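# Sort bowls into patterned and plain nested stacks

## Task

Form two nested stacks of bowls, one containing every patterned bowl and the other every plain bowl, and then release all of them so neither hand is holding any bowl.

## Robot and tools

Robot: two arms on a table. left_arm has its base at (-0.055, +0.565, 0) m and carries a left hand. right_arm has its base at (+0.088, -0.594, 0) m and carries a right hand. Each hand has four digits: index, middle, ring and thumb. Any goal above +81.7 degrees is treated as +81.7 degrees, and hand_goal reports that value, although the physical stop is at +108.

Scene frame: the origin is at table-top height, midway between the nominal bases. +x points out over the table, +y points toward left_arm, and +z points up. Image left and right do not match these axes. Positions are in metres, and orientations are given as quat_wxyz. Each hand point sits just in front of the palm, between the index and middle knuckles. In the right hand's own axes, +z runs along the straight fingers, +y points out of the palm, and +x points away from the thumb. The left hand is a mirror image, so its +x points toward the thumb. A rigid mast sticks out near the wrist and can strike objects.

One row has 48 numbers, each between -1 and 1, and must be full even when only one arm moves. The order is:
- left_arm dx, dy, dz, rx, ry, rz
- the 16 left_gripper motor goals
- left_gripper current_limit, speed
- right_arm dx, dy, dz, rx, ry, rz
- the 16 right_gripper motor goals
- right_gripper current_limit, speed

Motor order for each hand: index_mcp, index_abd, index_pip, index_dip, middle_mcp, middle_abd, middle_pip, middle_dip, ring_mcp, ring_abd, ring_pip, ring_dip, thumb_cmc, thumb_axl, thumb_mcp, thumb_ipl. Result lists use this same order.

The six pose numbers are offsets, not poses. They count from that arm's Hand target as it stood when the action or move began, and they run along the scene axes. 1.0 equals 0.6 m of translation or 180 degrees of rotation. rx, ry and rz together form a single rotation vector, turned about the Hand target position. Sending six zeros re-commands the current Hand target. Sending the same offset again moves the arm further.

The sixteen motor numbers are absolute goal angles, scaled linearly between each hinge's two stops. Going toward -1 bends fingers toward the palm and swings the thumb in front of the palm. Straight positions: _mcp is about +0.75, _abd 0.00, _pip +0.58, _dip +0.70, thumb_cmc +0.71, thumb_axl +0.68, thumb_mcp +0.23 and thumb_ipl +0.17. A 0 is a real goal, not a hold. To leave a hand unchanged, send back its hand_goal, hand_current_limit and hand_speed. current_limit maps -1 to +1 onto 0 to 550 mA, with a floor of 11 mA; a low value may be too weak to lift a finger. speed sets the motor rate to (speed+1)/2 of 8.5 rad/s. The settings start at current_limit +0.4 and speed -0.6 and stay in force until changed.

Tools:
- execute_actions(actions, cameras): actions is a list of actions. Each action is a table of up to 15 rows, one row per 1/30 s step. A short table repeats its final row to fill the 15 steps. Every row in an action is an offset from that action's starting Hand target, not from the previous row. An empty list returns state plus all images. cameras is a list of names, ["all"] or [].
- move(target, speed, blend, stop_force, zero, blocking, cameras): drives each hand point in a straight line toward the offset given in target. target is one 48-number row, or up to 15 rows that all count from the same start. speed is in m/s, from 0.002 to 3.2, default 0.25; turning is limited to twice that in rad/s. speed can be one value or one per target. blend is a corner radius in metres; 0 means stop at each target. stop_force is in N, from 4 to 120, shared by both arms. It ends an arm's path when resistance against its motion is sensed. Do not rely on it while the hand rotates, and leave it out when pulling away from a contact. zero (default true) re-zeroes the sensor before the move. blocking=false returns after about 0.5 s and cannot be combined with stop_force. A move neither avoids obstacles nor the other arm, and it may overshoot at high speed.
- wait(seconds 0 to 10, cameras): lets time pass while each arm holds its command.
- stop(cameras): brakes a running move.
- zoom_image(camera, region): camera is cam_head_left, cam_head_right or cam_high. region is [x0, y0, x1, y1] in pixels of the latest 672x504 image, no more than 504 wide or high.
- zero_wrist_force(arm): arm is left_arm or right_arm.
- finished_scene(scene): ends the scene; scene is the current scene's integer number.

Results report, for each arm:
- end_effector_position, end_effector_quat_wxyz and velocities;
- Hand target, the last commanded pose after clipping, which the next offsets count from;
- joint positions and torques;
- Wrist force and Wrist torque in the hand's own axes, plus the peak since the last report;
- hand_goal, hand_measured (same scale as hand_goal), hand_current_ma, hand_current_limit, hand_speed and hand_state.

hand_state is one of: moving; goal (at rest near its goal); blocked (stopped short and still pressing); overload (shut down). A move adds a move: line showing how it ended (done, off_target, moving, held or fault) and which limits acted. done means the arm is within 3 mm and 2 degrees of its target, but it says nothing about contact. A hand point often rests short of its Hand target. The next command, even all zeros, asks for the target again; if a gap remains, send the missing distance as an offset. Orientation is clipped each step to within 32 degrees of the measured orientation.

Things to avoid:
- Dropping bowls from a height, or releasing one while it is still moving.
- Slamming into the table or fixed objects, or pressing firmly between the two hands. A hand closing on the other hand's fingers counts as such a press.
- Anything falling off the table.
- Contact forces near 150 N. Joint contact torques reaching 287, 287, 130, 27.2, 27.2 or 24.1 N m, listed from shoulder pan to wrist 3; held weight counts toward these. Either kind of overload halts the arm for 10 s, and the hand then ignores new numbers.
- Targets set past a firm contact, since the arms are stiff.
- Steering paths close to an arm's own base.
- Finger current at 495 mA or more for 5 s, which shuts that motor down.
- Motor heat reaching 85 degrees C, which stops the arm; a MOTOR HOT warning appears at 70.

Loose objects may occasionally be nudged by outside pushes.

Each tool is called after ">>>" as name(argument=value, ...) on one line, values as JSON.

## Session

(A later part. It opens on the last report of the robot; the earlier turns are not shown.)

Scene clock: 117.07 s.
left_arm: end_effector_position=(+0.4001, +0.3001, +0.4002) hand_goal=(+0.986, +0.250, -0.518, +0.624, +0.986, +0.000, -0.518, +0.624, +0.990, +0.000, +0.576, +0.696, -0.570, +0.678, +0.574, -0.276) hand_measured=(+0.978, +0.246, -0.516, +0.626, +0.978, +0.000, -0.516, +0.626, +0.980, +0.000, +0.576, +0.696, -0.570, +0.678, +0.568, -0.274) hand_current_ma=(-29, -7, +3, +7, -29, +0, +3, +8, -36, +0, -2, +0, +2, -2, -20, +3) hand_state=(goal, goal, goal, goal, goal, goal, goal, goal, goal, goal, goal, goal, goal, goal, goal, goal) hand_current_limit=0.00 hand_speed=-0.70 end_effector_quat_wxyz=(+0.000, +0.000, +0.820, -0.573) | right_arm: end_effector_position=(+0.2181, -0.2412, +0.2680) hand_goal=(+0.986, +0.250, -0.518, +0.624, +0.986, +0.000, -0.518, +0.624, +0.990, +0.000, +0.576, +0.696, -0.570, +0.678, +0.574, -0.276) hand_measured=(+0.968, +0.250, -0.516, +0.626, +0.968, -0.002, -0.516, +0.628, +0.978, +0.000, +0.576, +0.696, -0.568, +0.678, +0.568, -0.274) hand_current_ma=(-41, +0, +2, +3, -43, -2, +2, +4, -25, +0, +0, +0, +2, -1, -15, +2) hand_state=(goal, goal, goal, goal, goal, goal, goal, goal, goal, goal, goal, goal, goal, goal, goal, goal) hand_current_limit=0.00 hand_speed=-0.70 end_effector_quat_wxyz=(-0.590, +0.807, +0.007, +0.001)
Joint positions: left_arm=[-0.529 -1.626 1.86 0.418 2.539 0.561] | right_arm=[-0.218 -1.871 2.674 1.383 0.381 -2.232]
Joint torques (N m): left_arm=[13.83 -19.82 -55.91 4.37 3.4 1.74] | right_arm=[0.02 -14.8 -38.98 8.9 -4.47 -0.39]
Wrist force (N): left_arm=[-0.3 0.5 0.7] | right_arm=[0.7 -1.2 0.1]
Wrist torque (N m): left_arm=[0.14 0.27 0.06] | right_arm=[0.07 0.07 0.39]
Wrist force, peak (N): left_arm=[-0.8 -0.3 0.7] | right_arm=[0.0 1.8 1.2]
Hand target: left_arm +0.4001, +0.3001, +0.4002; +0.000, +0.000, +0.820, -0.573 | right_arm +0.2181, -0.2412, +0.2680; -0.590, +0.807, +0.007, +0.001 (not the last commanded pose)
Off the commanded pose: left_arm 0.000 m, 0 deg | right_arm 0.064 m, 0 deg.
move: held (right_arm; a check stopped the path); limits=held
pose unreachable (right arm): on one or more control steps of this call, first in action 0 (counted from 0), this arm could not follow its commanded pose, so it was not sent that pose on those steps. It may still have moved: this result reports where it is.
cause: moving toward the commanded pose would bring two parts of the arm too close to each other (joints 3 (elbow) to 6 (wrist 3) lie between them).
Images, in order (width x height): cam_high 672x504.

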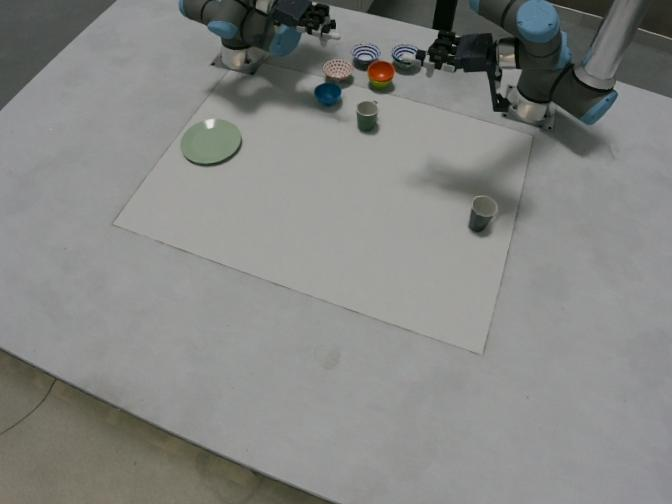

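>>> move(target=[[0.3333,0.25,0,0,0,0,0.986,0.25,-0.518,0.623,0.986,0,-0.518,0.623,0.99,0,0.576,0.696,-0.57,0.678,0.573,-0.276,0.0,-0.7,0.1865,0.2687,0.0533,-0.0126,0,0,0.986,0.25,-0.518,0.623,0.986,0,-0.518,0.623,0.99,0,0.576,0.696,-0.57,0.678,0.573,-0.276,0.0,-0.7],[0.3333,0.25,0,0,0,0,0.986,0.25,-0.518,0.623,0.986,0,-0.518,0.623,0.99,0,0.576,0.696,-0.57,0.678,0.573,-0.276,0.0,-0.7,-0.2802,0.4353,-0.03,-0.0126,0,0,0.986,0.25,-0.518,0.623,0.986,0,-0.518,0.623,0.99,0,0.576,0.696,-0.57,0.678,0.573,-0.276,0.0,-0.7],[0.3333,0.25,0,0,0,0,0.986,0.25,-0.518,0.623,0.986,0,-0.518,0.623,0.99,0,0.576,0.696,-0.57,0.678,0.573,-0.276,0.0,-0.7,-0.4502,0.2553,-0.2133,-0.0126,0,0,0.986,0.25,-0.518,0.623,0.986,0,-0.518,0.623,0.99,0,0.576,0.696,-0.57,0.678,0.573,-0.276,0.0,-0.7]], speed=0.3, blend=[0.05, 0.05, 0], cameras=["cam_high"])

Scene clock: 120.93 s.
left_arm: end_effector_position=(+0.6000, +0.4501, +0.4002) hand_goal=(+0.986, +0.250, -0.518, +0.624, +0.986, +0.000, -0.518, +0.624, +0.990, +0.000, +0.576, +0.696, -0.570, +0.678, +0.574, -0.276) hand_measured=(+0.978, +0.246, -0.516, +0.626, +0.978, +0.000, -0.516, +0.626, +0.980, +0.000, +0.576, +0.696, -0.570, +0.678, +0.568, -0.274) hand_current_ma=(-29, -7, +3, +7, -29, +0, +3, +8, -36, +0, -2, +0, +2, -2, -20, +3) hand_state=(goal, goal, goal, goal, goal, goal, goal, goal, goal, goal, goal, goal, goal, goal, goal, goal) hand_current_limit=0.00 hand_speed=-0.70 end_effector_quat_wxyz=(+0.000, +0.000, +0.820, -0.573) | right_arm: end_effector_position=(-0.0519, -0.0879, +0.1401) hand_goal=(+0.986, +0.250, -0.518, +0.624, +0.986, +0.000, -0.518, +0.624, +0.990, +0.000, +0.576, +0.696, -0.570, +0.678, +0.574, -0.276) hand_measured=(+0.968, +0.250, -0.516, +0.626, +0.968, -0.002, -0.516, +0.628, +0.978, +0.000, +0.576, +0.696, -0.568, +0.678, +0.568, -0.274) hand_current_ma=(-37, +0, +1, +3, -39, -1, +1, +4, -25, +0, -1, +0, +1, -1, -12, +2) hand_state=(goal, goal, goal, goal, goal, goal, goal, goal, goal, goal, goal, goal, goal, goal, goal, goal) hand_current_limit=0.00 hand_speed=-0.70 end_effector_quat_wxyz=(-0.574, +0.819, +0.007, +0.001)
Joint positions: left_arm=[-0.158 -1.201 1.461 0.971 2.769 1.208] | right_arm=[1.375 -1.775 2.465 -0.335 1.378 -0.081]
Joint torques (N m): left_arm=[11.91 -53.75 -52.94 7.04 4.02 1.89] | right_arm=[10.2 -6.51 -25.17 -3.84 1.32 2.51]
Wrist force (N): left_arm=[0.0 0.3 0.6] | right_arm=[0.2 -0.5 -0.1]
Wrist torque (N m): left_arm=[0.12 0.21 0.09] | right_arm=[0.21 0.21 0.25]
Wrist force, peak (N): left_arm=[1.2 -0.1 1.7] | right_arm=[-2.3 -3.6 1.3]
Hand target: left_arm +0.6000, +0.4501, +0.4002; +0.000, +0.000, +0.820, -0.573 | right_arm -0.0520, -0.0880, +0.1400; -0.574, +0.819, +0.007, +0.001
Off the commanded pose: left_arm 0.000 m, 0 deg | right_arm 0.000 m, 0 deg.
move: done
Images, in order (width x height): cam_high 672x504.

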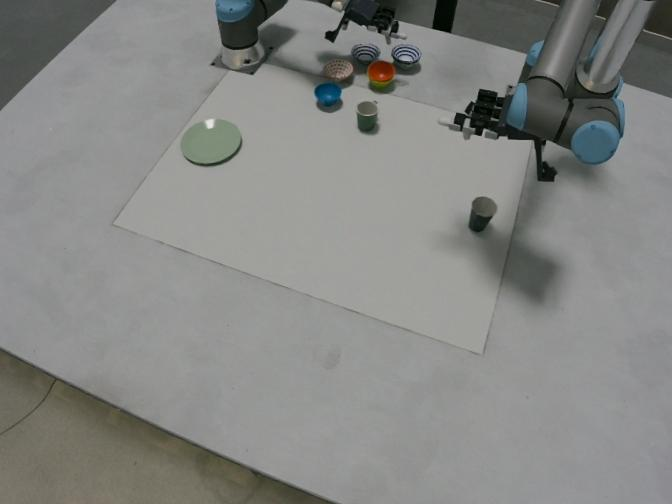

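>>> execute_actions(actions=[], cameras=["cam_high"])

Scene clock: 122.00 s.
left_arm: end_effector_position=(+0.6000, +0.4501, +0.4002) hand_goal=(+0.986, +0.250, -0.518, +0.624, +0.986, +0.000, -0.518, +0.624, +0.990, +0.000, +0.576, +0.696, -0.570, +0.678, +0.574, -0.276) hand_measured=(+0.978, +0.246, -0.516, +0.626, +0.978, +0.000, -0.516, +0.626, +0.980, +0.000, +0.576, +0.696, -0.570, +0.678, +0.568, -0.274) hand_current_ma=(-29, -7, +3, +7, -29, +0, +3, +8, -36, +0, -2, +0, +2, -2, -20, +3) hand_state=(goal, goal, goal, goal, goal, goal, goal, goal, goal, goal, goal, goal, goal, goal, goal, goal) hand_current_limit=0.00 hand_speed=-0.70 end_effector_quat_wxyz=(+0.000, +0.000, +0.820, -0.573) | right_arm: end_effector_position=(-0.0520, -0.0880, +0.1400) hand_goal=(+0.986, +0.250, -0.518, +0.624, +0.986, +0.000, -0.518, +0.624, +0.990, +0.000, +0.576, +0.696, -0.570, +0.678, +0.574, -0.276) hand_measured=(+0.968, +0.250, -0.516, +0.626, +0.968, -0.002, -0.516, +0.628, +0.978, +0.000, +0.576, +0.696, -0.568, +0.678, +0.568, -0.274) hand_current_ma=(-37, +0, +1, +3, -39, -1, +1, +4, -25, +0, -1, +0, +1, -1, -12, +2) hand_state=(goal, goal, goal, goal, goal, goal, goal, goal, goal, goal, goal, goal, goal, goal, goal, goal) hand_current_limit=0.00 hand_speed=-0.70 end_effector_quat_wxyz=(-0.574, +0.819, +0.007, +0.001)
Joint positions: left_arm=[-0.158 -1.201 1.461 0.971 2.769 1.208] | right_arm=[1.375 -1.775 2.465 -0.336 1.378 -0.08]
Joint velocities: within noise
Joint torques (N m): left_arm=[13.04 -54.39 -52.47 7.23 4.15 2.03] | right_arm=[12.13 -4.74 -23.54 -3.53 2.12 2.62]
Motor temperatures (°C): left_arm=[26 29 25 37 26 37] | right_arm=[29 31 26 32 41 33]
Wrist force (N): left_arm=[-0.1 0.3 0.2] | right_arm=[0.2 -0.5 0.1]
Wrist torque (N m): left_arm=[0.15 0.21 0.08] | right_arm=[0.20 0.20 0.25]
Wrist force, peak (N): left_arm=[-0.4 0.2 0.9] | right_arm=[0.3 -0.6 -0.1]
Hand target: left_arm +0.6000, +0.4501, +0.4002; +0.000, +0.000, +0.820, -0.573 | right_arm -0.0520, -0.0880, +0.1400; -0.574, +0.819, +0.007, +0.001
Off the commanded pose: left_arm 0.000 m, 0 deg | right_arm 0.000 m, 0 deg.
Images, in order (width x height): cam_high 672x504.

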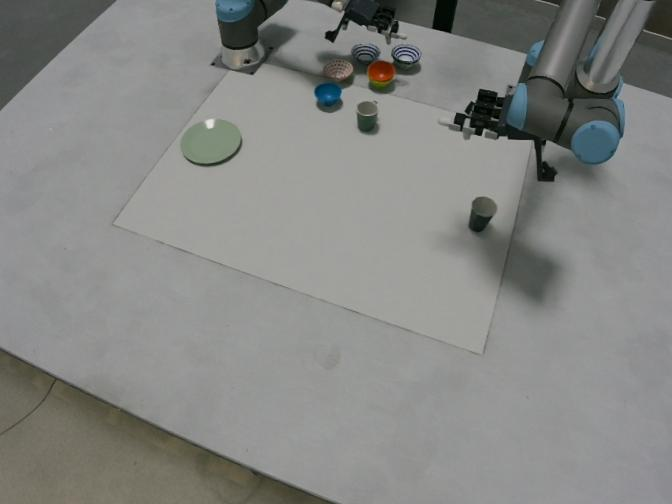

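>>> move(target=[0,0,0,0,0,0,0.986,0.25,-0.518,0.624,0.986,0,-0.518,0.624,0.99,0,0.576,0.696,-0.57,0.678,0.574,-0.276,0,-0.7,0,0,-0.1283,0,0,0,0.986,0.25,-0.518,0.624,0.986,0,-0.518,0.624,0.99,0,0.576,0.696,-0.57,0.678,0.574,-0.276,0.0,-0.7], speed=0.12, stop_force=5)

>>> move(target=[0,0,0,0,0,0,0.986,0.25,-0.518,0.624,0.986,0,-0.518,0.624,0.99,0,0.576,0.696,-0.57,0.678,0.574,-0.276,0,-0.7,0,0,0,0,0,0,0.54,0.25,-0.518,0.624,0.54,0,-0.518,0.624,0.99,0,0.576,0.696,-0.57,0.678,0.2,-0.276,0.0,-0.9])

>>> move(target=[[0,0,0,0,0,0,0.986,0.25,-0.518,0.624,0.986,0,-0.518,0.624,0.99,0,0.576,0.696,-0.57,0.678,0.574,-0.276,0,-0.7,0,0,0.145,0,0,0,0.54,0.25,-0.518,0.624,0.54,0,-0.518,0.624,0.99,0,0.576,0.696,-0.57,0.678,0.2,-0.276,0.0,-0.9],[0,0,0,0,0,0,0.986,0.25,-0.518,0.624,0.986,0,-0.518,0.624,0.99,0,0.576,0.696,-0.57,0.678,0.574,-0.276,0,-0.7,-0.0867,0.2633,0.145,0,0,0,0.54,0.25,-0.518,0.624,0.54,0,-0.518,0.624,0.99,0,0.576,0.696,-0.57,0.678,0.2,-0.276,0.0,-0.9]], speed=[0.12, 0.25], blend=[0.03, 0], cameras=["cam_high", "cam_head_left"])

>>> zoom_image(camera="cam_high", region=[280, 0, 460, 135])

Scene clock: 124.60 s.
left_arm: end_effector_position=(+0.6000, +0.4501, +0.4002) hand_goal=(+0.986, +0.250, -0.518, +0.624, +0.986, +0.000, -0.518, +0.624, +0.990, +0.000, +0.576, +0.696, -0.570, +0.678, +0.574, -0.276) hand_measured=(+0.978, +0.246, -0.516, +0.626, +0.978, +0.000, -0.516, +0.626, +0.980, +0.000, +0.576, +0.696, -0.570, +0.678, +0.568, -0.274) hand_current_ma=(-29, -7, +3, +7, -29, +0, +3, +8, -36, +0, -2, +0, +2, -2, -20, +3) hand_state=(goal, goal, goal, goal, goal, goal, goal, goal, goal, goal, goal, goal, goal, goal, goal, goal) hand_current_limit=0.00 hand_speed=-0.70 end_effector_quat_wxyz=(+0.000, +0.000, +0.820, -0.573) | right_arm: end_effector_position=(-0.0520, -0.0880, +0.0631) hand_goal=(+0.986, +0.250, -0.518, +0.624, +0.986, +0.000, -0.518, +0.624, +0.990, +0.000, +0.576, +0.696, -0.570, +0.678, +0.574, -0.276) hand_measured=(+0.970, +0.250, -0.524, +0.624, +0.968, -0.002, -0.516, +0.628, +0.978, +0.000, +0.576, +0.696, -0.568, +0.678, +0.568, -0.274) hand_current_ma=(-36, +0, -9, -1, -39, -1, +1, +4, -25, +0, -1, +0, +1, -1, -12, +2) hand_state=(goal, goal, goal, goal, goal, goal, goal, goal, goal, goal, goal, goal, goal, goal, goal, goal) hand_current_limit=0.00 hand_speed=-0.70 end_effector_quat_wxyz=(-0.574, +0.819, +0.007, +0.001)
Joint positions: left_arm=[-0.158 -1.201 1.461 0.971 2.769 1.208] | right_arm=[1.375 -1.623 2.538 -0.56 1.378 -0.08]
Joint torques (N m): left_arm=[13.36 -53.63 -52.57 7.27 4.3 1.81] | right_arm=[11.38 -9.33 -16.13 -3.69 2.41 2.66]
Wrist force (N): left_arm=[-0.3 0.0 0.2] | right_arm=[0.3 -0.7 -0.6]
Wrist torque (N m): left_arm=[0.12 0.23 0.07] | right_arm=[0.24 0.13 0.21]
Wrist force, peak (N): left_arm=[-0.2 0.8 1.0] | right_arm=[-0.1 -0.5 -1.2]
Hand target: left_arm +0.6000, +0.4501, +0.4002; +0.000, +0.000, +0.820, -0.573 | right_arm -0.0520, -0.0880, +0.0631; -0.574, +0.819, +0.007, +0.001
Off the commanded pose: left_arm 0.000 m, 0 deg | right_arm 0.000 m, 0 deg.
move: done

Scene clock: 126.17 s.
left_arm: end_effector_position=(+0.6000, +0.4501, +0.4002) hand_goal=(+0.986, +0.250, -0.518, +0.624, +0.986, +0.000, -0.518, +0.624, +0.990, +0.000, +0.576, +0.696, -0.570, +0.678, +0.574, -0.276) hand_measured=(+0.978, +0.246, -0.516, +0.626, +0.978, +0.000, -0.516, +0.626, +0.980, +0.000, +0.576, +0.696, -0.570, +0.678, +0.568, -0.274) hand_current_ma=(-29, -7, +3, +7, -29, +0, +3, +8, -36, +0, -2, +0, +2, -2, -20, +3) hand_state=(goal, goal, goal, goal, goal, goal, goal, goal, goal, goal, goal, goal, goal, goal, goal, goal) hand_current_limit=0.00 hand_speed=-0.70 end_effector_quat_wxyz=(+0.000, +0.000, +0.820, -0.573) | right_arm: end_effector_position=(-0.0520, -0.0880, +0.0631) hand_goal=(+0.540, +0.250, -0.518, +0.624, +0.540, +0.000, -0.518, +0.624, +0.990, +0.000, +0.576, +0.696, -0.570, +0.678, +0.200, -0.276) hand_measured=(+0.618, +0.250, -0.488, +0.632, +0.650, -0.002, -0.496, +0.634, +0.978, +0.000, +0.576, +0.696, -0.564, +0.678, +0.338, -0.254) hand_current_ma=(+269, +0, +71, +14, +275, -3, +49, +17, -25, +0, -1, +0, +7, -1, +275, +68) hand_state=(blocked, goal, blocked, goal, blocked, goal, blocked, goal, goal, goal, goal, goal, goal, goal, blocked, blocked) hand_current_limit=0.00 hand_speed=-0.90 end_effector_quat_wxyz=(-0.574, +0.819, +0.007, +0.001)
Joint positions: left_arm=[-0.158 -1.201 1.461 0.971 2.769 1.208] | right_arm=[1.375 -1.623 2.538 -0.56 1.378 -0.08]
Joint torques (N m): left_arm=[13.99 -54.96 -52.93 7.17 3.98 1.99] | right_arm=[10.28 -12.24 -17.11 -2.55 1.98 2.52]
Wrist force (N): left_arm=[-0.2 0.6 0.5] | right_arm=[0.0 -2.3 0.0]
Wrist torque (N m): left_arm=[0.17 0.23 0.07] | right_arm=[0.18 0.15 0.22]
Wrist force, peak (N): left_arm=[-0.5 0.6 0.8] | right_arm=[0.2 -2.8 0.0]
Hand target: left_arm +0.6000, +0.4501, +0.4002; +0.000, +0.000, +0.820, -0.573 | right_arm -0.0520, -0.0880, +0.0631; -0.574, +0.819, +0.007, +0.001
Off the commanded pose: left_arm 0.000 m, 0 deg | right_arm 0.000 m, 0 deg.
move: done

Scene clock: 128.27 s.
left_arm: end_effector_position=(+0.6000, +0.4501, +0.4002) hand_goal=(+0.986, +0.250, -0.518, +0.624, +0.986, +0.000, -0.518, +0.624, +0.990, +0.000, +0.576, +0.696, -0.570, +0.678, +0.574, -0.276) hand_measured=(+0.978, +0.246, -0.516, +0.626, +0.978, +0.000, -0.516, +0.626, +0.980, +0.000, +0.576, +0.696, -0.570, +0.678, +0.568, -0.274) hand_current_ma=(-29, -7, +3, +7, -29, +0, +3, +8, -36, +0, -2, +0, +2, -2, -20, +3) hand_state=(goal, goal, goal, goal, goal, goal, goal, goal, goal, goal, goal, goal, goal, goal, goal, goal) hand_current_limit=0.00 hand_speed=-0.70 end_effector_quat_wxyz=(+0.000, +0.000, +0.820, -0.573) | right_arm: end_effector_position=(-0.1040, +0.0698, +0.1501) hand_goal=(+0.540, +0.250, -0.518, +0.624, +0.540, +0.000, -0.518, +0.624, +0.990, +0.000, +0.576, +0.696, -0.570, +0.678, +0.200, -0.276) hand_measured=(+0.606, +0.250, -0.486, +0.634, +0.628, -0.004, -0.486, +0.642, +0.978, +0.000, +0.576, +0.696, -0.560, +0.678, +0.340, -0.246) hand_current_ma=(+221, +0, +78, +17, +275, -4, +80, +38, -25, +0, -1, +0, +19, -1, +275, +111) hand_state=(blocked, goal, blocked, goal, blocked, goal, blocked, goal, goal, goal, goal, goal, goal, goal, blocked, blocked) hand_current_limit=0.00 hand_speed=-0.90 end_effector_quat_wxyz=(-0.574, +0.819, +0.007, +0.001)
Joint positions: left_arm=[-0.158 -1.201 1.461 0.971 2.769 1.208] | right_arm=[1.561 -1.474 2.163 -0.341 1.553 -0.016]
Joint torques (N m): left_arm=[14.22 -52.07 -52.5 7.15 3.97 1.9] | right_arm=[14.3 -32.22 -48.28 2.05 2.62 2.93]
Wrist force (N): left_arm=[-0.3 -0.1 0.6] | right_arm=[-0.1 0.7 0.1]
Wrist torque (N m): left_arm=[0.08 0.24 0.08] | right_arm=[0.26 0.14 0.22]
Wrist force, peak (N): left_arm=[0.1 -0.2 1.1] | right_arm=[-0.4 2.5 -2.2]
Hand target: left_arm +0.6000, +0.4501, +0.4002; +0.000, +0.000, +0.820, -0.573 | right_arm -0.1040, +0.0700, +0.1501; -0.574, +0.819, +0.007, +0.001
Off the commanded pose: left_arm 0.000 m, 0 deg | right_arm 0.000 m, 0 deg.
move: done
Images, in order (width x height): cam_head_left 672x504, cam_high 672x504.

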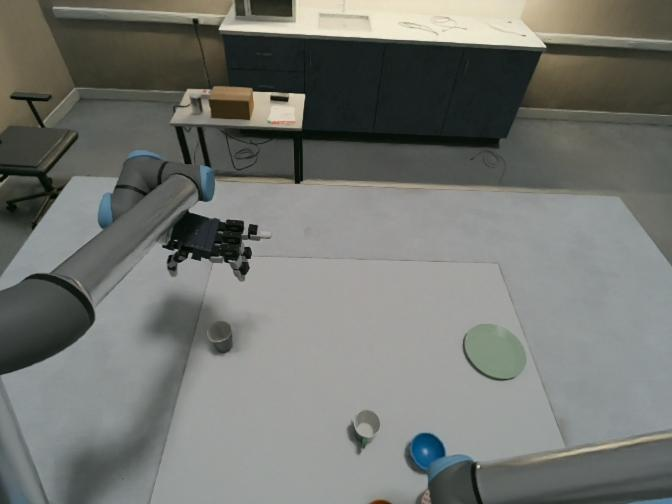

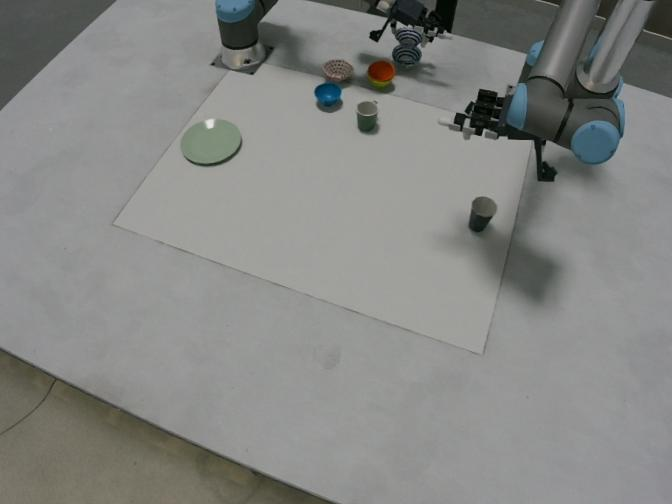

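Scaled by 2.800.

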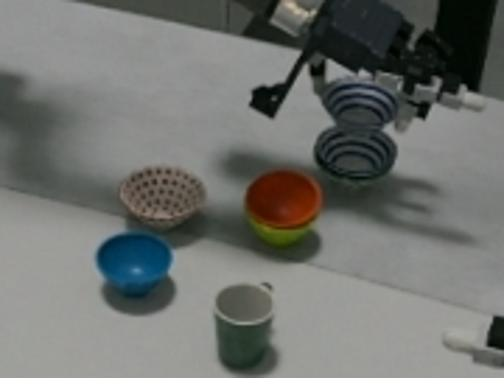

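>>> move(target=[0,0,0,0,0,0,0.986,0.25,-0.518,0.624,0.986,0,-0.518,0.624,0.99,0,0.576,0.696,-0.57,0.678,0.574,-0.276,0,-0.7,0,0,-0.11,0,0,0,0.54,0.25,-0.518,0.624,0.54,0,-0.518,0.624,0.99,0,0.576,0.696,-0.57,0.678,0.2,-0.276,0.0,-0.9], speed=0.06, stop_force=4, cameras=["cam_high"])

>>> zoom_image(camera="cam_high", region=[340, 0, 460, 90])

Scene clock: 130.73 s.
left_arm: end_effector_position=(+0.6000, +0.4501, +0.4002) hand_goal=(+0.986, +0.250, -0.518, +0.624, +0.986, +0.000, -0.518, +0.624, +0.990, +0.000, +0.576, +0.696, -0.570, +0.678, +0.574, -0.276) hand_measured=(+0.978, +0.246, -0.516, +0.626, +0.978, +0.000, -0.516, +0.626, +0.980, +0.000, +0.576, +0.696, -0.570, +0.678, +0.568, -0.274) hand_current_ma=(-29, -7, +3, +7, -29, +0, +3, +8, -36, +0, -2, +0, +2, -2, -20, +3) hand_state=(goal, goal, goal, goal, goal, goal, goal, goal, goal, goal, goal, goal, goal, goal, goal, goal) hand_current_limit=0.00 hand_speed=-0.70 end_effector_quat_wxyz=(+0.000, +0.000, +0.820, -0.573) | right_arm: end_effector_position=(-0.1040, +0.0698, +0.0976) hand_goal=(+0.540, +0.250, -0.518, +0.624, +0.540, +0.000, -0.518, +0.624, +0.990, +0.000, +0.576, +0.696, -0.570, +0.678, +0.200, -0.276) hand_measured=(+0.584, +0.250, -0.486, +0.634, +0.628, -0.008, -0.486, +0.642, +0.978, +0.000, +0.576, +0.696, -0.558, +0.678, +0.340, -0.244) hand_current_ma=(+126, +1, +78, +17, +275, -10, +81, +37, -25, +0, -1, +0, +25, -1, +275, +111) hand_state=(blocked, goal, blocked, goal, blocked, goal, blocked, goal, goal, goal, goal, goal, goal, goal, blocked, blocked) hand_current_limit=0.00 hand_speed=-0.90 end_effector_quat_wxyz=(-0.574, +0.819, +0.007, +0.001)
Joint positions: left_arm=[-0.158 -1.201 1.461 0.971 2.769 1.208] | right_arm=[1.561 -1.403 2.203 -0.452 1.553 -0.016]
Joint torques (N m): left_arm=[12.05 -54.28 -52.59 7.29 4 2.04] | right_arm=[1.2 -64.1 -45.97 1.71 0.07 1.75]
Wrist force (N): left_arm=[-0.4 0.2 0.2] | right_arm=[0.0 0.8 0.4]
Wrist torque (N m): left_arm=[0.14 0.24 0.06] | right_arm=[0.21 0.10 0.23]
Wrist force, peak (N): left_arm=[-0.1 0.7 1.2] | right_arm=[1.5 -6.8 -0.5]
Hand target: left_arm +0.6000, +0.4501, +0.4002; +0.000, +0.000, +0.820, -0.573 | right_arm -0.1040, +0.0698, +0.0976; -0.574, +0.819, +0.007, +0.001 (not the last commanded pose)
Off the commanded pose: left_arm 0.000 m, 0 deg | right_arm 0.014 m, 0 deg.
move: contact (right_arm)
Images, in order (width x height): cam_high 672x504.

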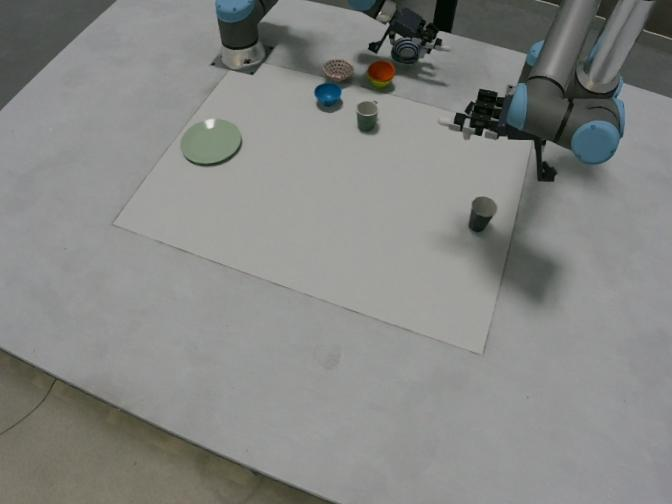

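Scaled by 4.200.

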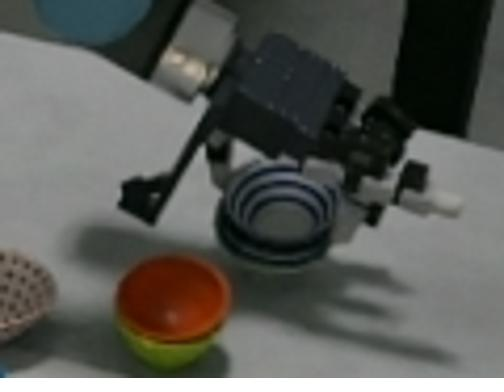

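>>> move(target=[0,0,0,0,0,0,0.986,0.25,-0.518,0.624,0.986,0,-0.518,0.624,0.99,0,0.576,0.696,-0.57,0.678,0.574,-0.276,0,-0.7,0,0,0,0,0,0,0.986,0.25,-0.518,0.624,0.986,0,-0.518,0.624,0.99,0,0.576,0.696,-0.57,0.678,0.574,-0.276,0.0,-0.92], speed=0.1)

>>> move(target=[0,0,0,0,0,0,0.986,0.25,-0.518,0.624,0.986,0,-0.518,0.624,0.99,0,0.576,0.696,-0.57,0.678,0.574,-0.276,0,-0.7,0,0,0.15,0,0,0,0.986,0.25,-0.518,0.624,0.986,0,-0.518,0.624,0.99,0,0.576,0.696,-0.57,0.678,0.574,-0.276,0.0,-0.7], speed=0.2, cameras=["cam_high"])

>>> zoom_image(camera="cam_high", region=[310, 0, 460, 112])

Scene clock: 132.90 s.
left_arm: end_effector_position=(+0.6000, +0.4501, +0.4002) hand_goal=(+0.986, +0.250, -0.518, +0.624, +0.986, +0.000, -0.518, +0.624, +0.990, +0.000, +0.576, +0.696, -0.570, +0.678, +0.574, -0.276) hand_measured=(+0.978, +0.246, -0.516, +0.626, +0.978, +0.000, -0.516, +0.626, +0.980, +0.000, +0.576, +0.696, -0.570, +0.678, +0.568, -0.274) hand_current_ma=(-29, -7, +3, +7, -29, +0, +3, +8, -36, +0, -2, +0, +2, -2, -20, +3) hand_state=(goal, goal, goal, goal, goal, goal, goal, goal, goal, goal, goal, goal, goal, goal, goal, goal) hand_current_limit=0.00 hand_speed=-0.70 end_effector_quat_wxyz=(+0.000, +0.000, +0.820, -0.573) | right_arm: end_effector_position=(-0.1040, +0.0698, +0.0976) hand_goal=(+0.986, +0.250, -0.518, +0.624, +0.986, +0.000, -0.518, +0.624, +0.990, +0.000, +0.576, +0.696, -0.570, +0.678, +0.574, -0.276) hand_measured=(+0.964, +0.250, -0.516, +0.626, +0.964, -0.004, -0.516, +0.628, +0.978, +0.000, +0.576, +0.696, -0.568, +0.678, +0.566, -0.274) hand_current_ma=(-50, +1, +3, +3, -51, -3, +2, +4, -25, +0, -1, +0, +3, -1, -17, +3) hand_state=(blocked, goal, goal, goal, blocked, goal, goal, goal, goal, goal, goal, goal, goal, goal, goal, goal) hand_current_limit=0.00 hand_speed=-0.92 end_effector_quat_wxyz=(-0.574, +0.819, +0.007, +0.001)
Joint positions: left_arm=[-0.158 -1.201 1.461 0.971 2.769 1.208] | right_arm=[1.561 -1.403 2.203 -0.452 1.553 -0.016]
Joint torques (N m): left_arm=[12.23 -53.07 -51.59 7.41 4.2 1.82] | right_arm=[6.51 -55.53 -37.3 1.88 2.04 2.7]
Wrist force (N): left_arm=[0.0 0.0 0.6] | right_arm=[0.0 -1.0 -0.2]
Wrist torque (N m): left_arm=[0.09 0.20 0.10] | right_arm=[0.14 0.10 0.23]
Wrist force, peak (N): left_arm=[-0.5 -0.1 0.9] | right_arm=[0.0 -1.3 0.1]
Hand target: left_arm +0.6000, +0.4501, +0.4002; +0.000, +0.000, +0.820, -0.573 | right_arm -0.1040, +0.0698, +0.0976; -0.574, +0.819, +0.007, +0.001
Off the commanded pose: left_arm 0.000 m, 0 deg | right_arm 0.000 m, 0 deg.
move: done

Scene clock: 134.03 s.
left_arm: end_effector_position=(+0.6000, +0.4501, +0.4002) hand_goal=(+0.986, +0.250, -0.518, +0.624, +0.986, +0.000, -0.518, +0.624, +0.990, +0.000, +0.576, +0.696, -0.570, +0.678, +0.574, -0.276) hand_measured=(+0.978, +0.246, -0.516, +0.626, +0.978, +0.000, -0.516, +0.626, +0.980, +0.000, +0.576, +0.696, -0.570, +0.678, +0.568, -0.274) hand_current_ma=(-29, -7, +3, +7, -29, +0, +3, +8, -36, +0, -2, +0, +2, -2, -20, +3) hand_state=(goal, goal, goal, goal, goal, goal, goal, goal, goal, goal, goal, goal, goal, goal, goal, goal) hand_current_limit=0.00 hand_speed=-0.70 end_effector_quat_wxyz=(+0.000, +0.000, +0.820, -0.573) | right_arm: end_effector_position=(-0.1040, +0.0698, +0.1874) hand_goal=(+0.986, +0.250, -0.518, +0.624, +0.986, +0.000, -0.518, +0.624, +0.990, +0.000, +0.576, +0.696, -0.570, +0.678, +0.574, -0.276) hand_measured=(+0.966, +0.250, -0.516, +0.626, +0.966, -0.004, -0.516, +0.628, +0.978, +0.000, +0.576, +0.696, -0.568, +0.678, +0.566, -0.274) hand_current_ma=(-45, +1, +2, +3, -46, -3, +2, +4, -25, +0, -1, +0, +3, -1, -16, +3) hand_state=(goal, goal, goal, goal, goal, goal, goal, goal, goal, goal, goal, goal, goal, goal, goal, goal) hand_current_limit=0.00 hand_speed=-0.70 end_effector_quat_wxyz=(-0.574, +0.819, +0.007, +0.001) end_effector_velocity=(+0.001, -0.001, +0.001) end_effector_angular_velocity=(-0.003, +0.000, -0.001)
Joint positions: left_arm=[-0.158 -1.201 1.461 0.971 2.769 1.208] | right_arm=[1.561 -1.518 2.129 -0.263 1.553 -0.016]
Joint velocities: left_arm=[within noise] | right_arm=[-0.002 -0.002 -0.001 0.006 -0.001 0]
Joint torques (N m): left_arm=[11.55 -52.47 -53 7.34 4.08 1.76] | right_arm=[-5.64 -57.78 -49.72 2.18 -1.91 -0.47]
Wrist force (N): left_arm=[-0.2 0.0 0.3] | right_arm=[0.1 -0.6 -0.5]
Wrist torque (N m): left_arm=[0.11 0.22 0.09] | right_arm=[0.29 0.13 0.22]
Wrist force, peak (N): left_arm=[-0.1 -0.1 1.2] | right_arm=[0.4 -2.2 1.5]
Hand target: left_arm +0.6000, +0.4501, +0.4002; +0.000, +0.000, +0.820, -0.573 | right_arm -0.1040, +0.0698, +0.1876; -0.574, +0.819, +0.007, +0.001
Off the commanded pose: left_arm 0.000 m, 0 deg | right_arm 0.000 m, 0 deg.
move: done
Images, in order (width x height): cam_high 672x504.

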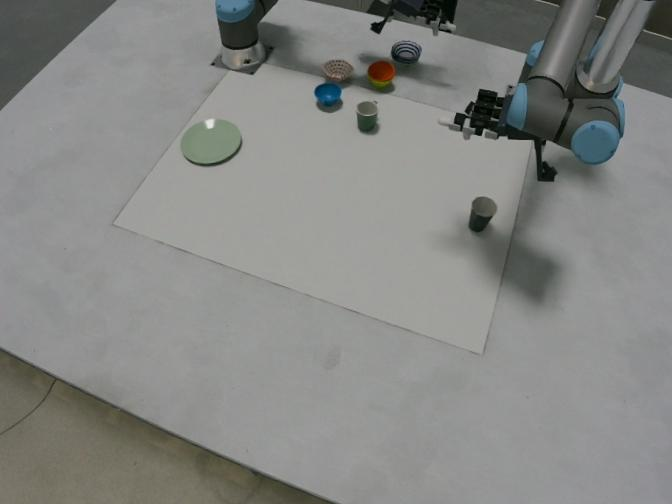

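Scaled by 3.360.

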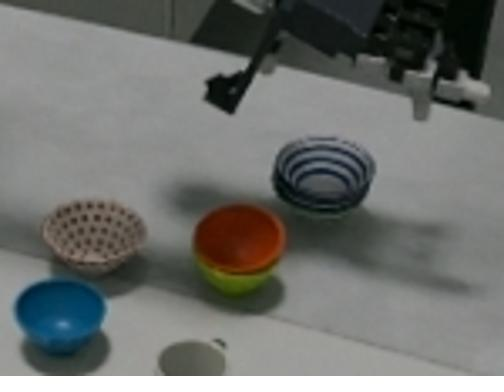

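>>> move(target=[0,0,0,0,0,0,0.986,0.25,-0.518,0.624,0.986,0,-0.518,0.624,0.99,0,0.576,0.696,-0.57,0.678,0.574,-0.276,0,-0.7,0.5873,-0.3547,-0.046,0,0,0.1667,0.89,0.25,-0.518,0.768,0.89,0,-0.518,0.768,0.99,0,0.576,0.696,-0.57,0.678,0.36,-0.092,0.0,-0.7], speed=0.3, cameras=["cam_high", "cam_head_left"])

>>> zoom_image(camera="cam_high", region=[240, 20, 440, 170])

Scene clock: 137.80 s.
left_arm: end_effector_position=(+0.6000, +0.4501, +0.4002) hand_goal=(+0.986, +0.250, -0.518, +0.624, +0.986, +0.000, -0.518, +0.624, +0.990, +0.000, +0.576, +0.696, -0.570, +0.678, +0.574, -0.276) hand_measured=(+0.978, +0.246, -0.516, +0.626, +0.978, +0.000, -0.516, +0.626, +0.980, +0.000, +0.576, +0.696, -0.570, +0.678, +0.568, -0.274) hand_current_ma=(-29, -7, +3, +7, -29, +0, +3, +8, -36, +0, -2, +0, +2, -2, -20, +3) hand_state=(goal, goal, goal, goal, goal, goal, goal, goal, goal, goal, goal, goal, goal, goal, goal, goal) hand_current_limit=0.00 hand_speed=-0.70 end_effector_quat_wxyz=(+0.000, +0.000, +0.820, -0.573) | right_arm: end_effector_position=(+0.2484, -0.1430, +0.1600) hand_goal=(+0.890, +0.250, -0.518, +0.768, +0.890, +0.000, -0.518, +0.768, +0.990, +0.000, +0.576, +0.696, -0.570, +0.678, +0.360, -0.092) hand_measured=(+0.884, +0.250, -0.516, +0.766, +0.884, -0.002, -0.516, +0.764, +0.978, +0.000, +0.576, +0.696, -0.568, +0.678, +0.360, -0.094) hand_current_ma=(-11, +0, +2, -3, -11, -3, +2, -4, -25, +0, -1, +0, +2, -1, +0, -3) hand_state=(goal, goal, goal, goal, goal, goal, goal, goal, goal, goal, goal, goal, goal, goal, goal, goal) hand_current_limit=0.00 hand_speed=-0.70 end_effector_quat_wxyz=(-0.554, +0.789, +0.219, -0.148)
Joint positions: left_arm=[-0.158 -1.201 1.461 0.971 2.769 1.208] | right_arm=[0.351 -1.267 2.312 0.989 0.392 -2.076]
Joint torques (N m): left_arm=[12.44 -54.72 -52.18 7.18 4.17 2.18] | right_arm=[-6.61 -34.11 -6.33 9.04 0.26 -1.92]
Wrist force (N): left_arm=[-0.1 -0.2 0.5] | right_arm=[0.2 -1.0 -0.7]
Wrist torque (N m): left_arm=[0.07 0.22 0.09] | right_arm=[0.22 0.19 0.33]
Wrist force, peak (N): left_arm=[0.0 0.6 1.1] | right_arm=[-2.2 -1.4 0.4]
Hand target: left_arm +0.6000, +0.4501, +0.4002; +0.000, +0.000, +0.820, -0.573 | right_arm +0.2484, -0.1430, +0.1600; -0.554, +0.789, +0.219, -0.148
Off the commanded pose: left_arm 0.000 m, 0 deg | right_arm 0.000 m, 0 deg.
move: done
Images, in order (width x height): cam_head_left 672x504, cam_high 672x504.

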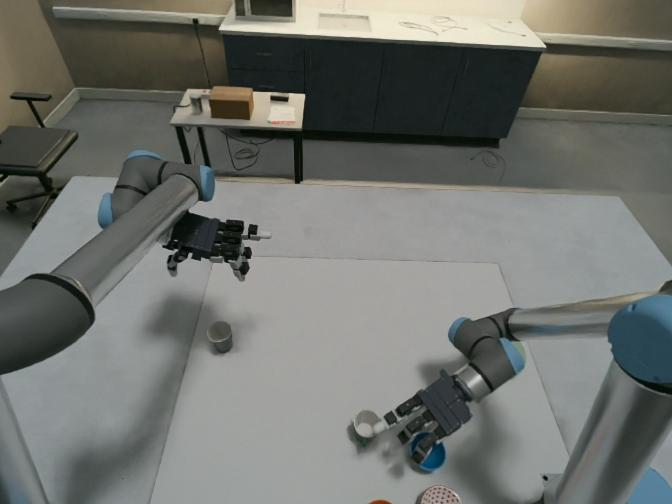

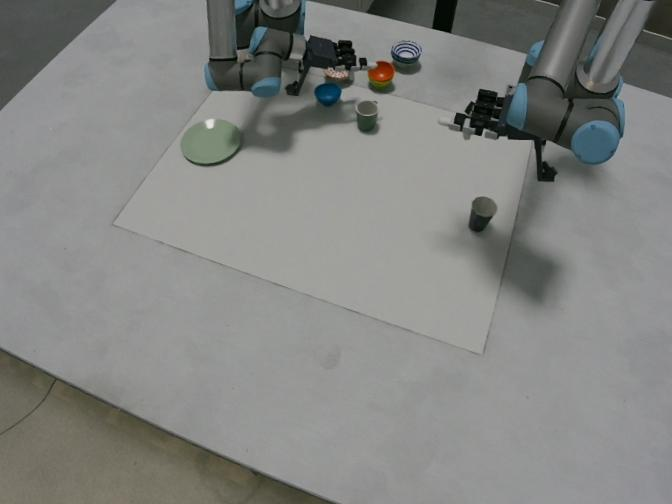

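Scaled by 2.520.

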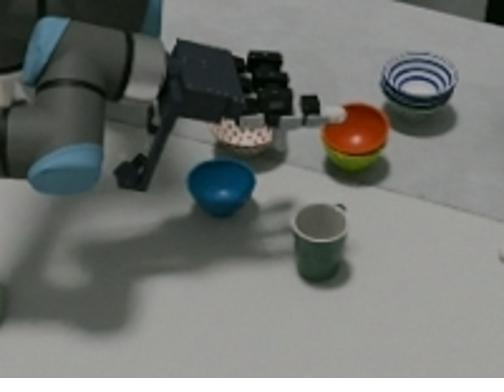

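>>> move(target=[0,0,0,0,0,0,0.986,0.25,-0.518,0.624,0.986,0,-0.518,0.624,0.99,0,0.576,0.696,-0.57,0.678,0.574,-0.276,0,-0.7,0,0,-0.1533,0,0,0,0.89,0.25,-0.518,0.768,0.89,0,-0.518,0.768,0.99,0,0.576,0.696,-0.57,0.678,0.36,-0.092,0.0,-0.9], speed=0.12, stop_force=5)

>>> move(target=[0,0,0,0,0,0,0.986,0.25,-0.518,0.624,0.986,0,-0.518,0.624,0.99,0,0.576,0.696,-0.57,0.678,0.574,-0.276,0,-0.7,0,0,0,0,0,0,0.479,0.25,-0.518,0.768,0.479,0,-0.518,0.768,0.99,0,0.576,0.696,-0.57,0.678,0.045,-0.092,0.0,-0.9])

>>> move(target=[0,0,0,0,0,0,0.986,0.25,-0.518,0.624,0.986,0,-0.518,0.624,0.99,0,0.576,0.696,-0.57,0.678,0.574,-0.276,0,-0.7,0,0,0.1533,0,0,0,0.479,0.25,-0.518,0.768,0.479,0,-0.518,0.768,0.99,0,0.576,0.696,-0.57,0.678,0.045,-0.092,0.0,-0.9], speed=0.12, cameras=["cam_high", "cam_head_left"])

>>> zoom_image(camera="cam_high", region=[240, 20, 440, 170])

>>> zoom_image(camera="cam_head_left", region=[330, 340, 550, 504])

Scene clock: 140.33 s.
left_arm: end_effector_position=(+0.6000, +0.4501, +0.4002) hand_goal=(+0.986, +0.250, -0.518, +0.624, +0.986, +0.000, -0.518, +0.624, +0.990, +0.000, +0.576, +0.696, -0.570, +0.678, +0.574, -0.276) hand_measured=(+0.978, +0.246, -0.516, +0.626, +0.978, +0.000, -0.516, +0.626, +0.980, +0.000, +0.576, +0.696, -0.570, +0.678, +0.568, -0.274) hand_current_ma=(-29, -7, +3, +7, -29, +0, +3, +8, -36, +0, -2, +0, +2, -2, -20, +3) hand_state=(goal, goal, goal, goal, goal, goal, goal, goal, goal, goal, goal, goal, goal, goal, goal, goal) hand_current_limit=0.00 hand_speed=-0.70 end_effector_quat_wxyz=(+0.000, +0.000, +0.820, -0.573) | right_arm: end_effector_position=(+0.2484, -0.1430, +0.0680) hand_goal=(+0.890, +0.250, -0.518, +0.768, +0.890, +0.000, -0.518, +0.768, +0.990, +0.000, +0.576, +0.696, -0.570, +0.678, +0.360, -0.092) hand_measured=(+0.884, +0.250, -0.516, +0.766, +0.884, -0.002, -0.516, +0.764, +0.978, +0.000, +0.576, +0.696, -0.568, +0.678, +0.360, -0.094) hand_current_ma=(-11, +0, +2, -3, -11, -3, +2, -4, -25, +0, -1, +0, +2, -1, +0, -3) hand_state=(goal, goal, goal, goal, goal, goal, goal, goal, goal, goal, goal, goal, goal, goal, goal, goal) hand_current_limit=0.00 hand_speed=-0.90 end_effector_quat_wxyz=(-0.554, +0.789, +0.219, -0.148)
Joint positions: left_arm=[-0.158 -1.201 1.461 0.971 2.769 1.208] | right_arm=[0.35 -1.079 2.328 0.786 0.392 -2.077]
Joint torques (N m): left_arm=[12.85 -55.47 -52.98 7.59 4.23 2.01] | right_arm=[11.91 -40.78 -22.61 0.93 -5.95 1.67]
Wrist force (N): left_arm=[0.0 0.0 0.7] | right_arm=[0.0 -0.7 0.1]
Wrist torque (N m): left_arm=[0.07 0.20 0.10] | right_arm=[0.22 0.15 0.28]
Wrist force, peak (N): left_arm=[-0.1 -0.8 0.8] | right_arm=[0.2 -2.0 -0.5]
Hand target: left_arm +0.6000, +0.4501, +0.4002; +0.000, +0.000, +0.820, -0.573 | right_arm +0.2484, -0.1430, +0.0680; -0.554, +0.789, +0.219, -0.148
Off the commanded pose: left_arm 0.000 m, 0 deg | right_arm 0.000 m, 0 deg.
move: done

Scene clock: 141.73 s.
left_arm: end_effector_position=(+0.6000, +0.4501, +0.4002) hand_goal=(+0.986, +0.250, -0.518, +0.624, +0.986, +0.000, -0.518, +0.624, +0.990, +0.000, +0.576, +0.696, -0.570, +0.678, +0.574, -0.276) hand_measured=(+0.978, +0.246, -0.516, +0.626, +0.978, +0.000, -0.516, +0.626, +0.980, +0.000, +0.576, +0.696, -0.570, +0.678, +0.568, -0.274) hand_current_ma=(-29, -7, +3, +7, -29, +0, +3, +8, -36, +0, -2, +0, +2, -2, -20, +3) hand_state=(goal, goal, goal, goal, goal, goal, goal, goal, goal, goal, goal, goal, goal, goal, goal, goal) hand_current_limit=0.00 hand_speed=-0.70 end_effector_quat_wxyz=(+0.000, +0.000, +0.820, -0.573) | right_arm: end_effector_position=(+0.2484, -0.1430, +0.0680) hand_goal=(+0.480, +0.250, -0.518, +0.768, +0.480, +0.000, -0.518, +0.768, +0.990, +0.000, +0.576, +0.696, -0.570, +0.678, +0.046, -0.092) hand_measured=(+0.628, +0.250, -0.496, +0.774, +0.496, -0.002, -0.514, +0.768, +0.978, +0.000, +0.576, +0.696, -0.572, +0.678, +0.156, -0.084) hand_current_ma=(+275, +0, +48, +8, +35, -3, +5, +0, -25, +0, -1, +0, -2, -1, +275, +21) hand_state=(blocked, goal, blocked, goal, goal, goal, goal, goal, goal, goal, goal, goal, goal, goal, blocked, goal) hand_current_limit=0.00 hand_speed=-0.90 end_effector_quat_wxyz=(-0.554, +0.789, +0.219, -0.148)
Joint positions: left_arm=[-0.158 -1.201 1.461 0.971 2.769 1.208] | right_arm=[0.35 -1.079 2.328 0.786 0.392 -2.077]
Joint torques (N m): left_arm=[12.94 -56.3 -52.52 7.07 3.95 1.38] | right_arm=[10.06 -41.73 -22.2 1.04 -4.9 1.83]
Wrist force (N): left_arm=[0.0 0.1 0.4] | right_arm=[0.1 -3.5 -0.7]
Wrist torque (N m): left_arm=[0.11 0.20 0.09] | right_arm=[0.24 0.16 0.32]
Wrist force, peak (N): left_arm=[-0.1 0.3 1.0] | right_arm=[0.1 -3.5 -0.7]
Hand target: left_arm +0.6000, +0.4501, +0.4002; +0.000, +0.000, +0.820, -0.573 | right_arm +0.2484, -0.1430, +0.0680; -0.554, +0.789, +0.219, -0.148
Off the commanded pose: left_arm 0.000 m, 0 deg | right_arm 0.000 m, 0 deg.
move: done

Scene clock: 143.17 s.
left_arm: end_effector_position=(+0.6000, +0.4501, +0.4002) hand_goal=(+0.986, +0.250, -0.518, +0.624, +0.986, +0.000, -0.518, +0.624, +0.990, +0.000, +0.576, +0.696, -0.570, +0.678, +0.574, -0.276) hand_measured=(+0.978, +0.246, -0.516, +0.626, +0.978, +0.000, -0.516, +0.626, +0.980, +0.000, +0.576, +0.696, -0.570, +0.678, +0.568, -0.274) hand_current_ma=(-29, -7, +3, +7, -29, +0, +3, +8, -36, +0, -2, +0, +2, -2, -20, +3) hand_state=(goal, goal, goal, goal, goal, goal, goal, goal, goal, goal, goal, goal, goal, goal, goal, goal) hand_current_limit=0.00 hand_speed=-0.70 end_effector_quat_wxyz=(+0.000, +0.000, +0.820, -0.573) | right_arm: end_effector_position=(+0.2484, -0.1430, +0.1598) hand_goal=(+0.480, +0.250, -0.518, +0.768, +0.480, +0.000, -0.518, +0.768, +0.990, +0.000, +0.576, +0.696, -0.570, +0.678, +0.046, -0.092) hand_measured=(+0.612, +0.250, -0.484, +0.780, +0.490, -0.002, -0.514, +0.768, +0.978, +0.000, +0.576, +0.696, -0.572, +0.678, +0.156, -0.076) hand_current_ma=(+275, +0, +84, +20, +19, -3, +6, +0, -25, +0, -1, +0, -3, -1, +275, +44) hand_state=(blocked, goal, blocked, goal, goal, goal, goal, goal, goal, goal, goal, goal, goal, goal, blocked, goal) hand_current_limit=0.00 hand_speed=-0.90 end_effector_quat_wxyz=(-0.554, +0.789, +0.219, -0.148)
Joint positions: left_arm=[-0.158 -1.201 1.461 0.971 2.769 1.208] | right_arm=[0.351 -1.266 2.312 0.989 0.392 -2.077]
Joint torques (N m): left_arm=[12.54 -53.14 -52.62 7.33 4.02 1.82] | right_arm=[-6.08 -59.69 -31.08 8.98 0.44 -0.62]
Wrist force (N): left_arm=[-0.3 0.2 0.4] | right_arm=[0.0 -0.7 -0.5]
Wrist torque (N m): left_arm=[0.13 0.24 0.07] | right_arm=[0.23 0.21 0.31]
Wrist force, peak (N): left_arm=[-0.2 -0.2 1.2] | right_arm=[0.1 -3.4 -0.8]
Hand target: left_arm +0.6000, +0.4501, +0.4002; +0.000, +0.000, +0.820, -0.573 | right_arm +0.2484, -0.1430, +0.1600; -0.554, +0.789, +0.219, -0.148
Off the commanded pose: left_arm 0.000 m, 0 deg | right_arm 0.000 m, 0 deg.
move: done
Images, in order (width x height): cam_head_left 672x504, cam_high 672x504.

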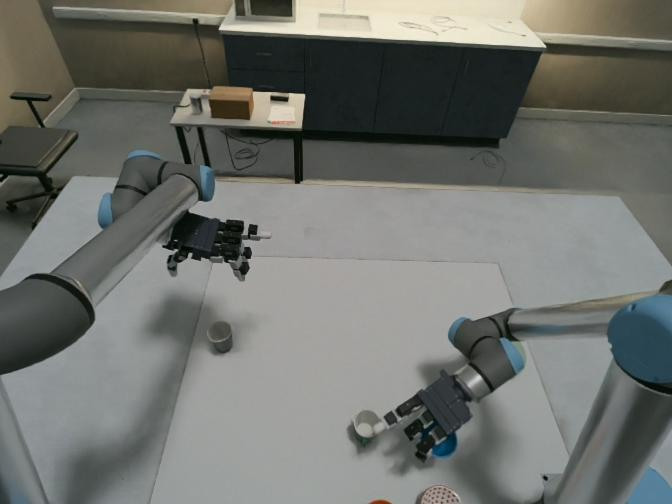

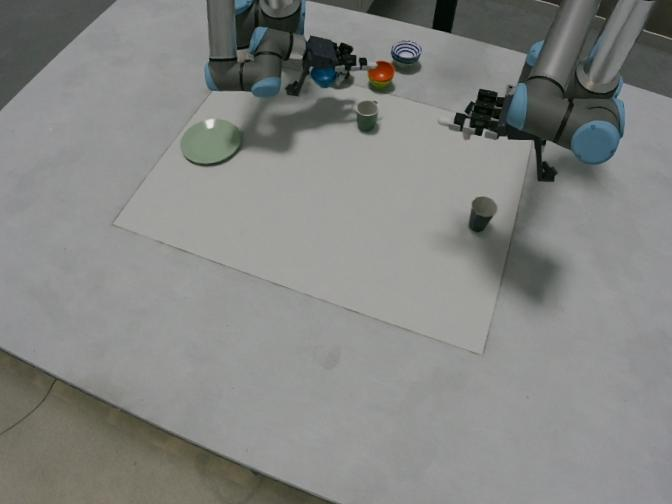

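Scaled by 2.520.

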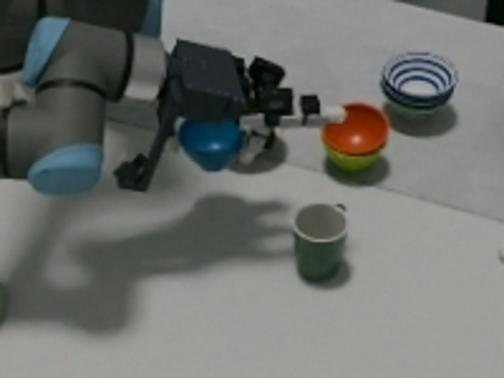

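Scaled by 2.291.

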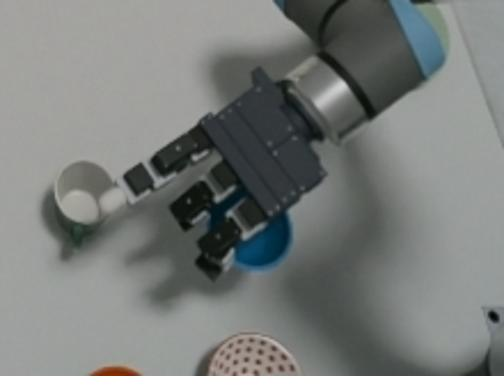

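>>> move(target=[0,0,0,0,0,0,0.986,0.25,-0.518,0.624,0.986,0,-0.518,0.624,0.99,0,0.576,0.696,-0.57,0.678,0.574,-0.276,0,-0.7,-0.2907,0.2717,0.01,0,0,0,0.479,0.25,-0.518,0.768,0.479,0,-0.518,0.768,0.99,0,0.576,0.696,-0.57,0.678,0.045,-0.092,0.0,-0.9], speed=0.25, cameras=["cam_high", "cam_head_left"])

>>> zoom_image(camera="cam_high", region=[310, 20, 450, 125])

Scene clock: 146.73 s.
left_arm: end_effector_position=(+0.6000, +0.4501, +0.4002) hand_goal=(+0.986, +0.250, -0.518, +0.624, +0.986, +0.000, -0.518, +0.624, +0.990, +0.000, +0.576, +0.696, -0.570, +0.678, +0.574, -0.276) hand_measured=(+0.978, +0.246, -0.516, +0.626, +0.978, +0.000, -0.516, +0.626, +0.980, +0.000, +0.576, +0.696, -0.570, +0.678, +0.568, -0.274) hand_current_ma=(-29, -7, +3, +7, -29, +0, +3, +8, -36, +0, -2, +0, +2, -2, -20, +3) hand_state=(goal, goal, goal, goal, goal, goal, goal, goal, goal, goal, goal, goal, goal, goal, goal, goal) hand_current_limit=0.00 hand_speed=-0.70 end_effector_quat_wxyz=(+0.000, +0.000, +0.820, -0.573) | right_arm: end_effector_position=(+0.0740, +0.0200, +0.1660) hand_goal=(+0.480, +0.250, -0.518, +0.768, +0.480, +0.000, -0.518, +0.768, +0.990, +0.000, +0.576, +0.696, -0.570, +0.678, +0.046, -0.092) hand_measured=(+0.612, +0.250, -0.484, +0.780, +0.490, -0.002, -0.514, +0.768, +0.978, +0.000, +0.576, +0.696, -0.574, +0.678, +0.156, -0.076) hand_current_ma=(+275, +0, +86, +20, +17, -3, +7, +0, -25, +0, -1, +0, -5, -1, +275, +46) hand_state=(blocked, goal, blocked, goal, goal, goal, goal, goal, goal, goal, goal, goal, goal, goal, blocked, goal) hand_current_limit=0.00 hand_speed=-0.90 end_effector_quat_wxyz=(-0.554, +0.789, +0.219, -0.148)
Joint positions: left_arm=[-0.158 -1.201 1.461 0.971 2.769 1.208] | right_arm=[0.954 -1.452 2.154 0.025 0.539 -0.662]
Joint torques (N m): left_arm=[13.65 -53.69 -52.64 7.04 4.13 2.01] | right_arm=[11.54 -60.4 -20.17 -0.36 0.75 2.45]
Wrist force (N): left_arm=[0.2 -0.1 0.5] | right_arm=[0.0 -0.9 0.1]
Wrist torque (N m): left_arm=[0.08 0.17 0.11] | right_arm=[0.14 0.07 0.17]
Wrist force, peak (N): left_arm=[-0.3 0.3 1.1] | right_arm=[-0.2 -0.9 1.4]
Hand target: left_arm +0.6000, +0.4501, +0.4002; +0.000, +0.000, +0.820, -0.573 | right_arm +0.0740, +0.0200, +0.1660; -0.554, +0.789, +0.219, -0.148
Off the commanded pose: left_arm 0.000 m, 0 deg | right_arm 0.000 m, 0 deg.
move: done
Images, in order (width x height): cam_head_left 672x504, cam_high 672x504.

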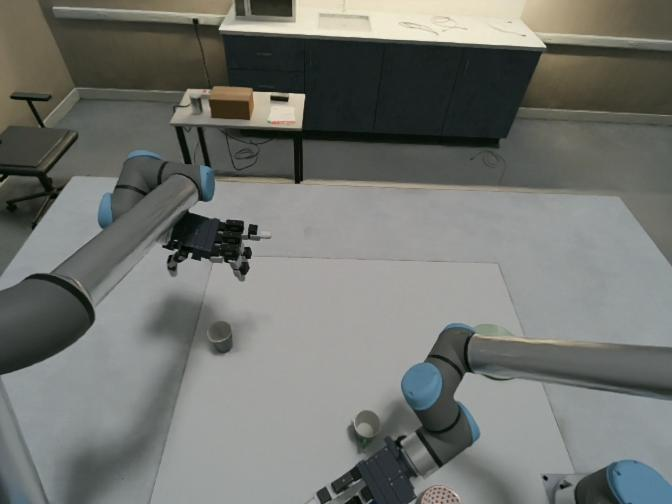

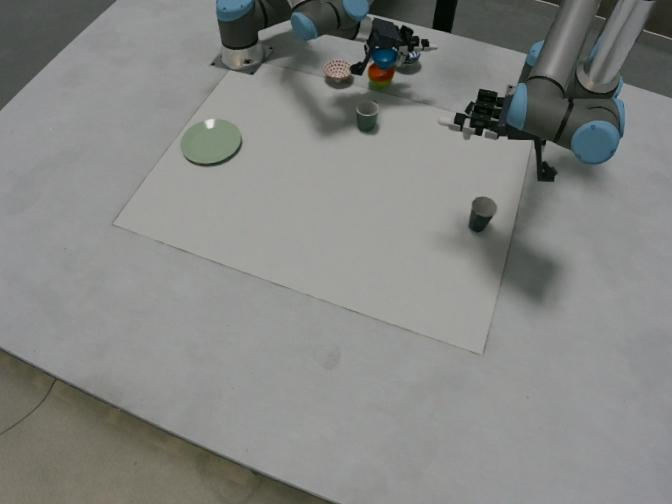

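Scaled by 3.600.

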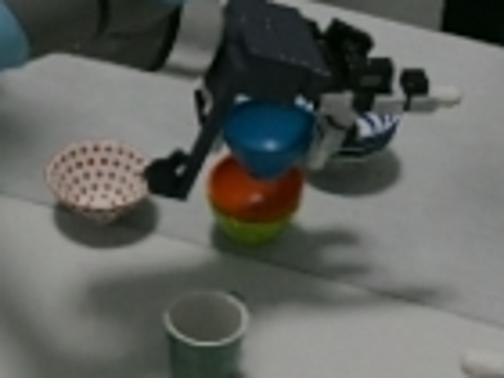

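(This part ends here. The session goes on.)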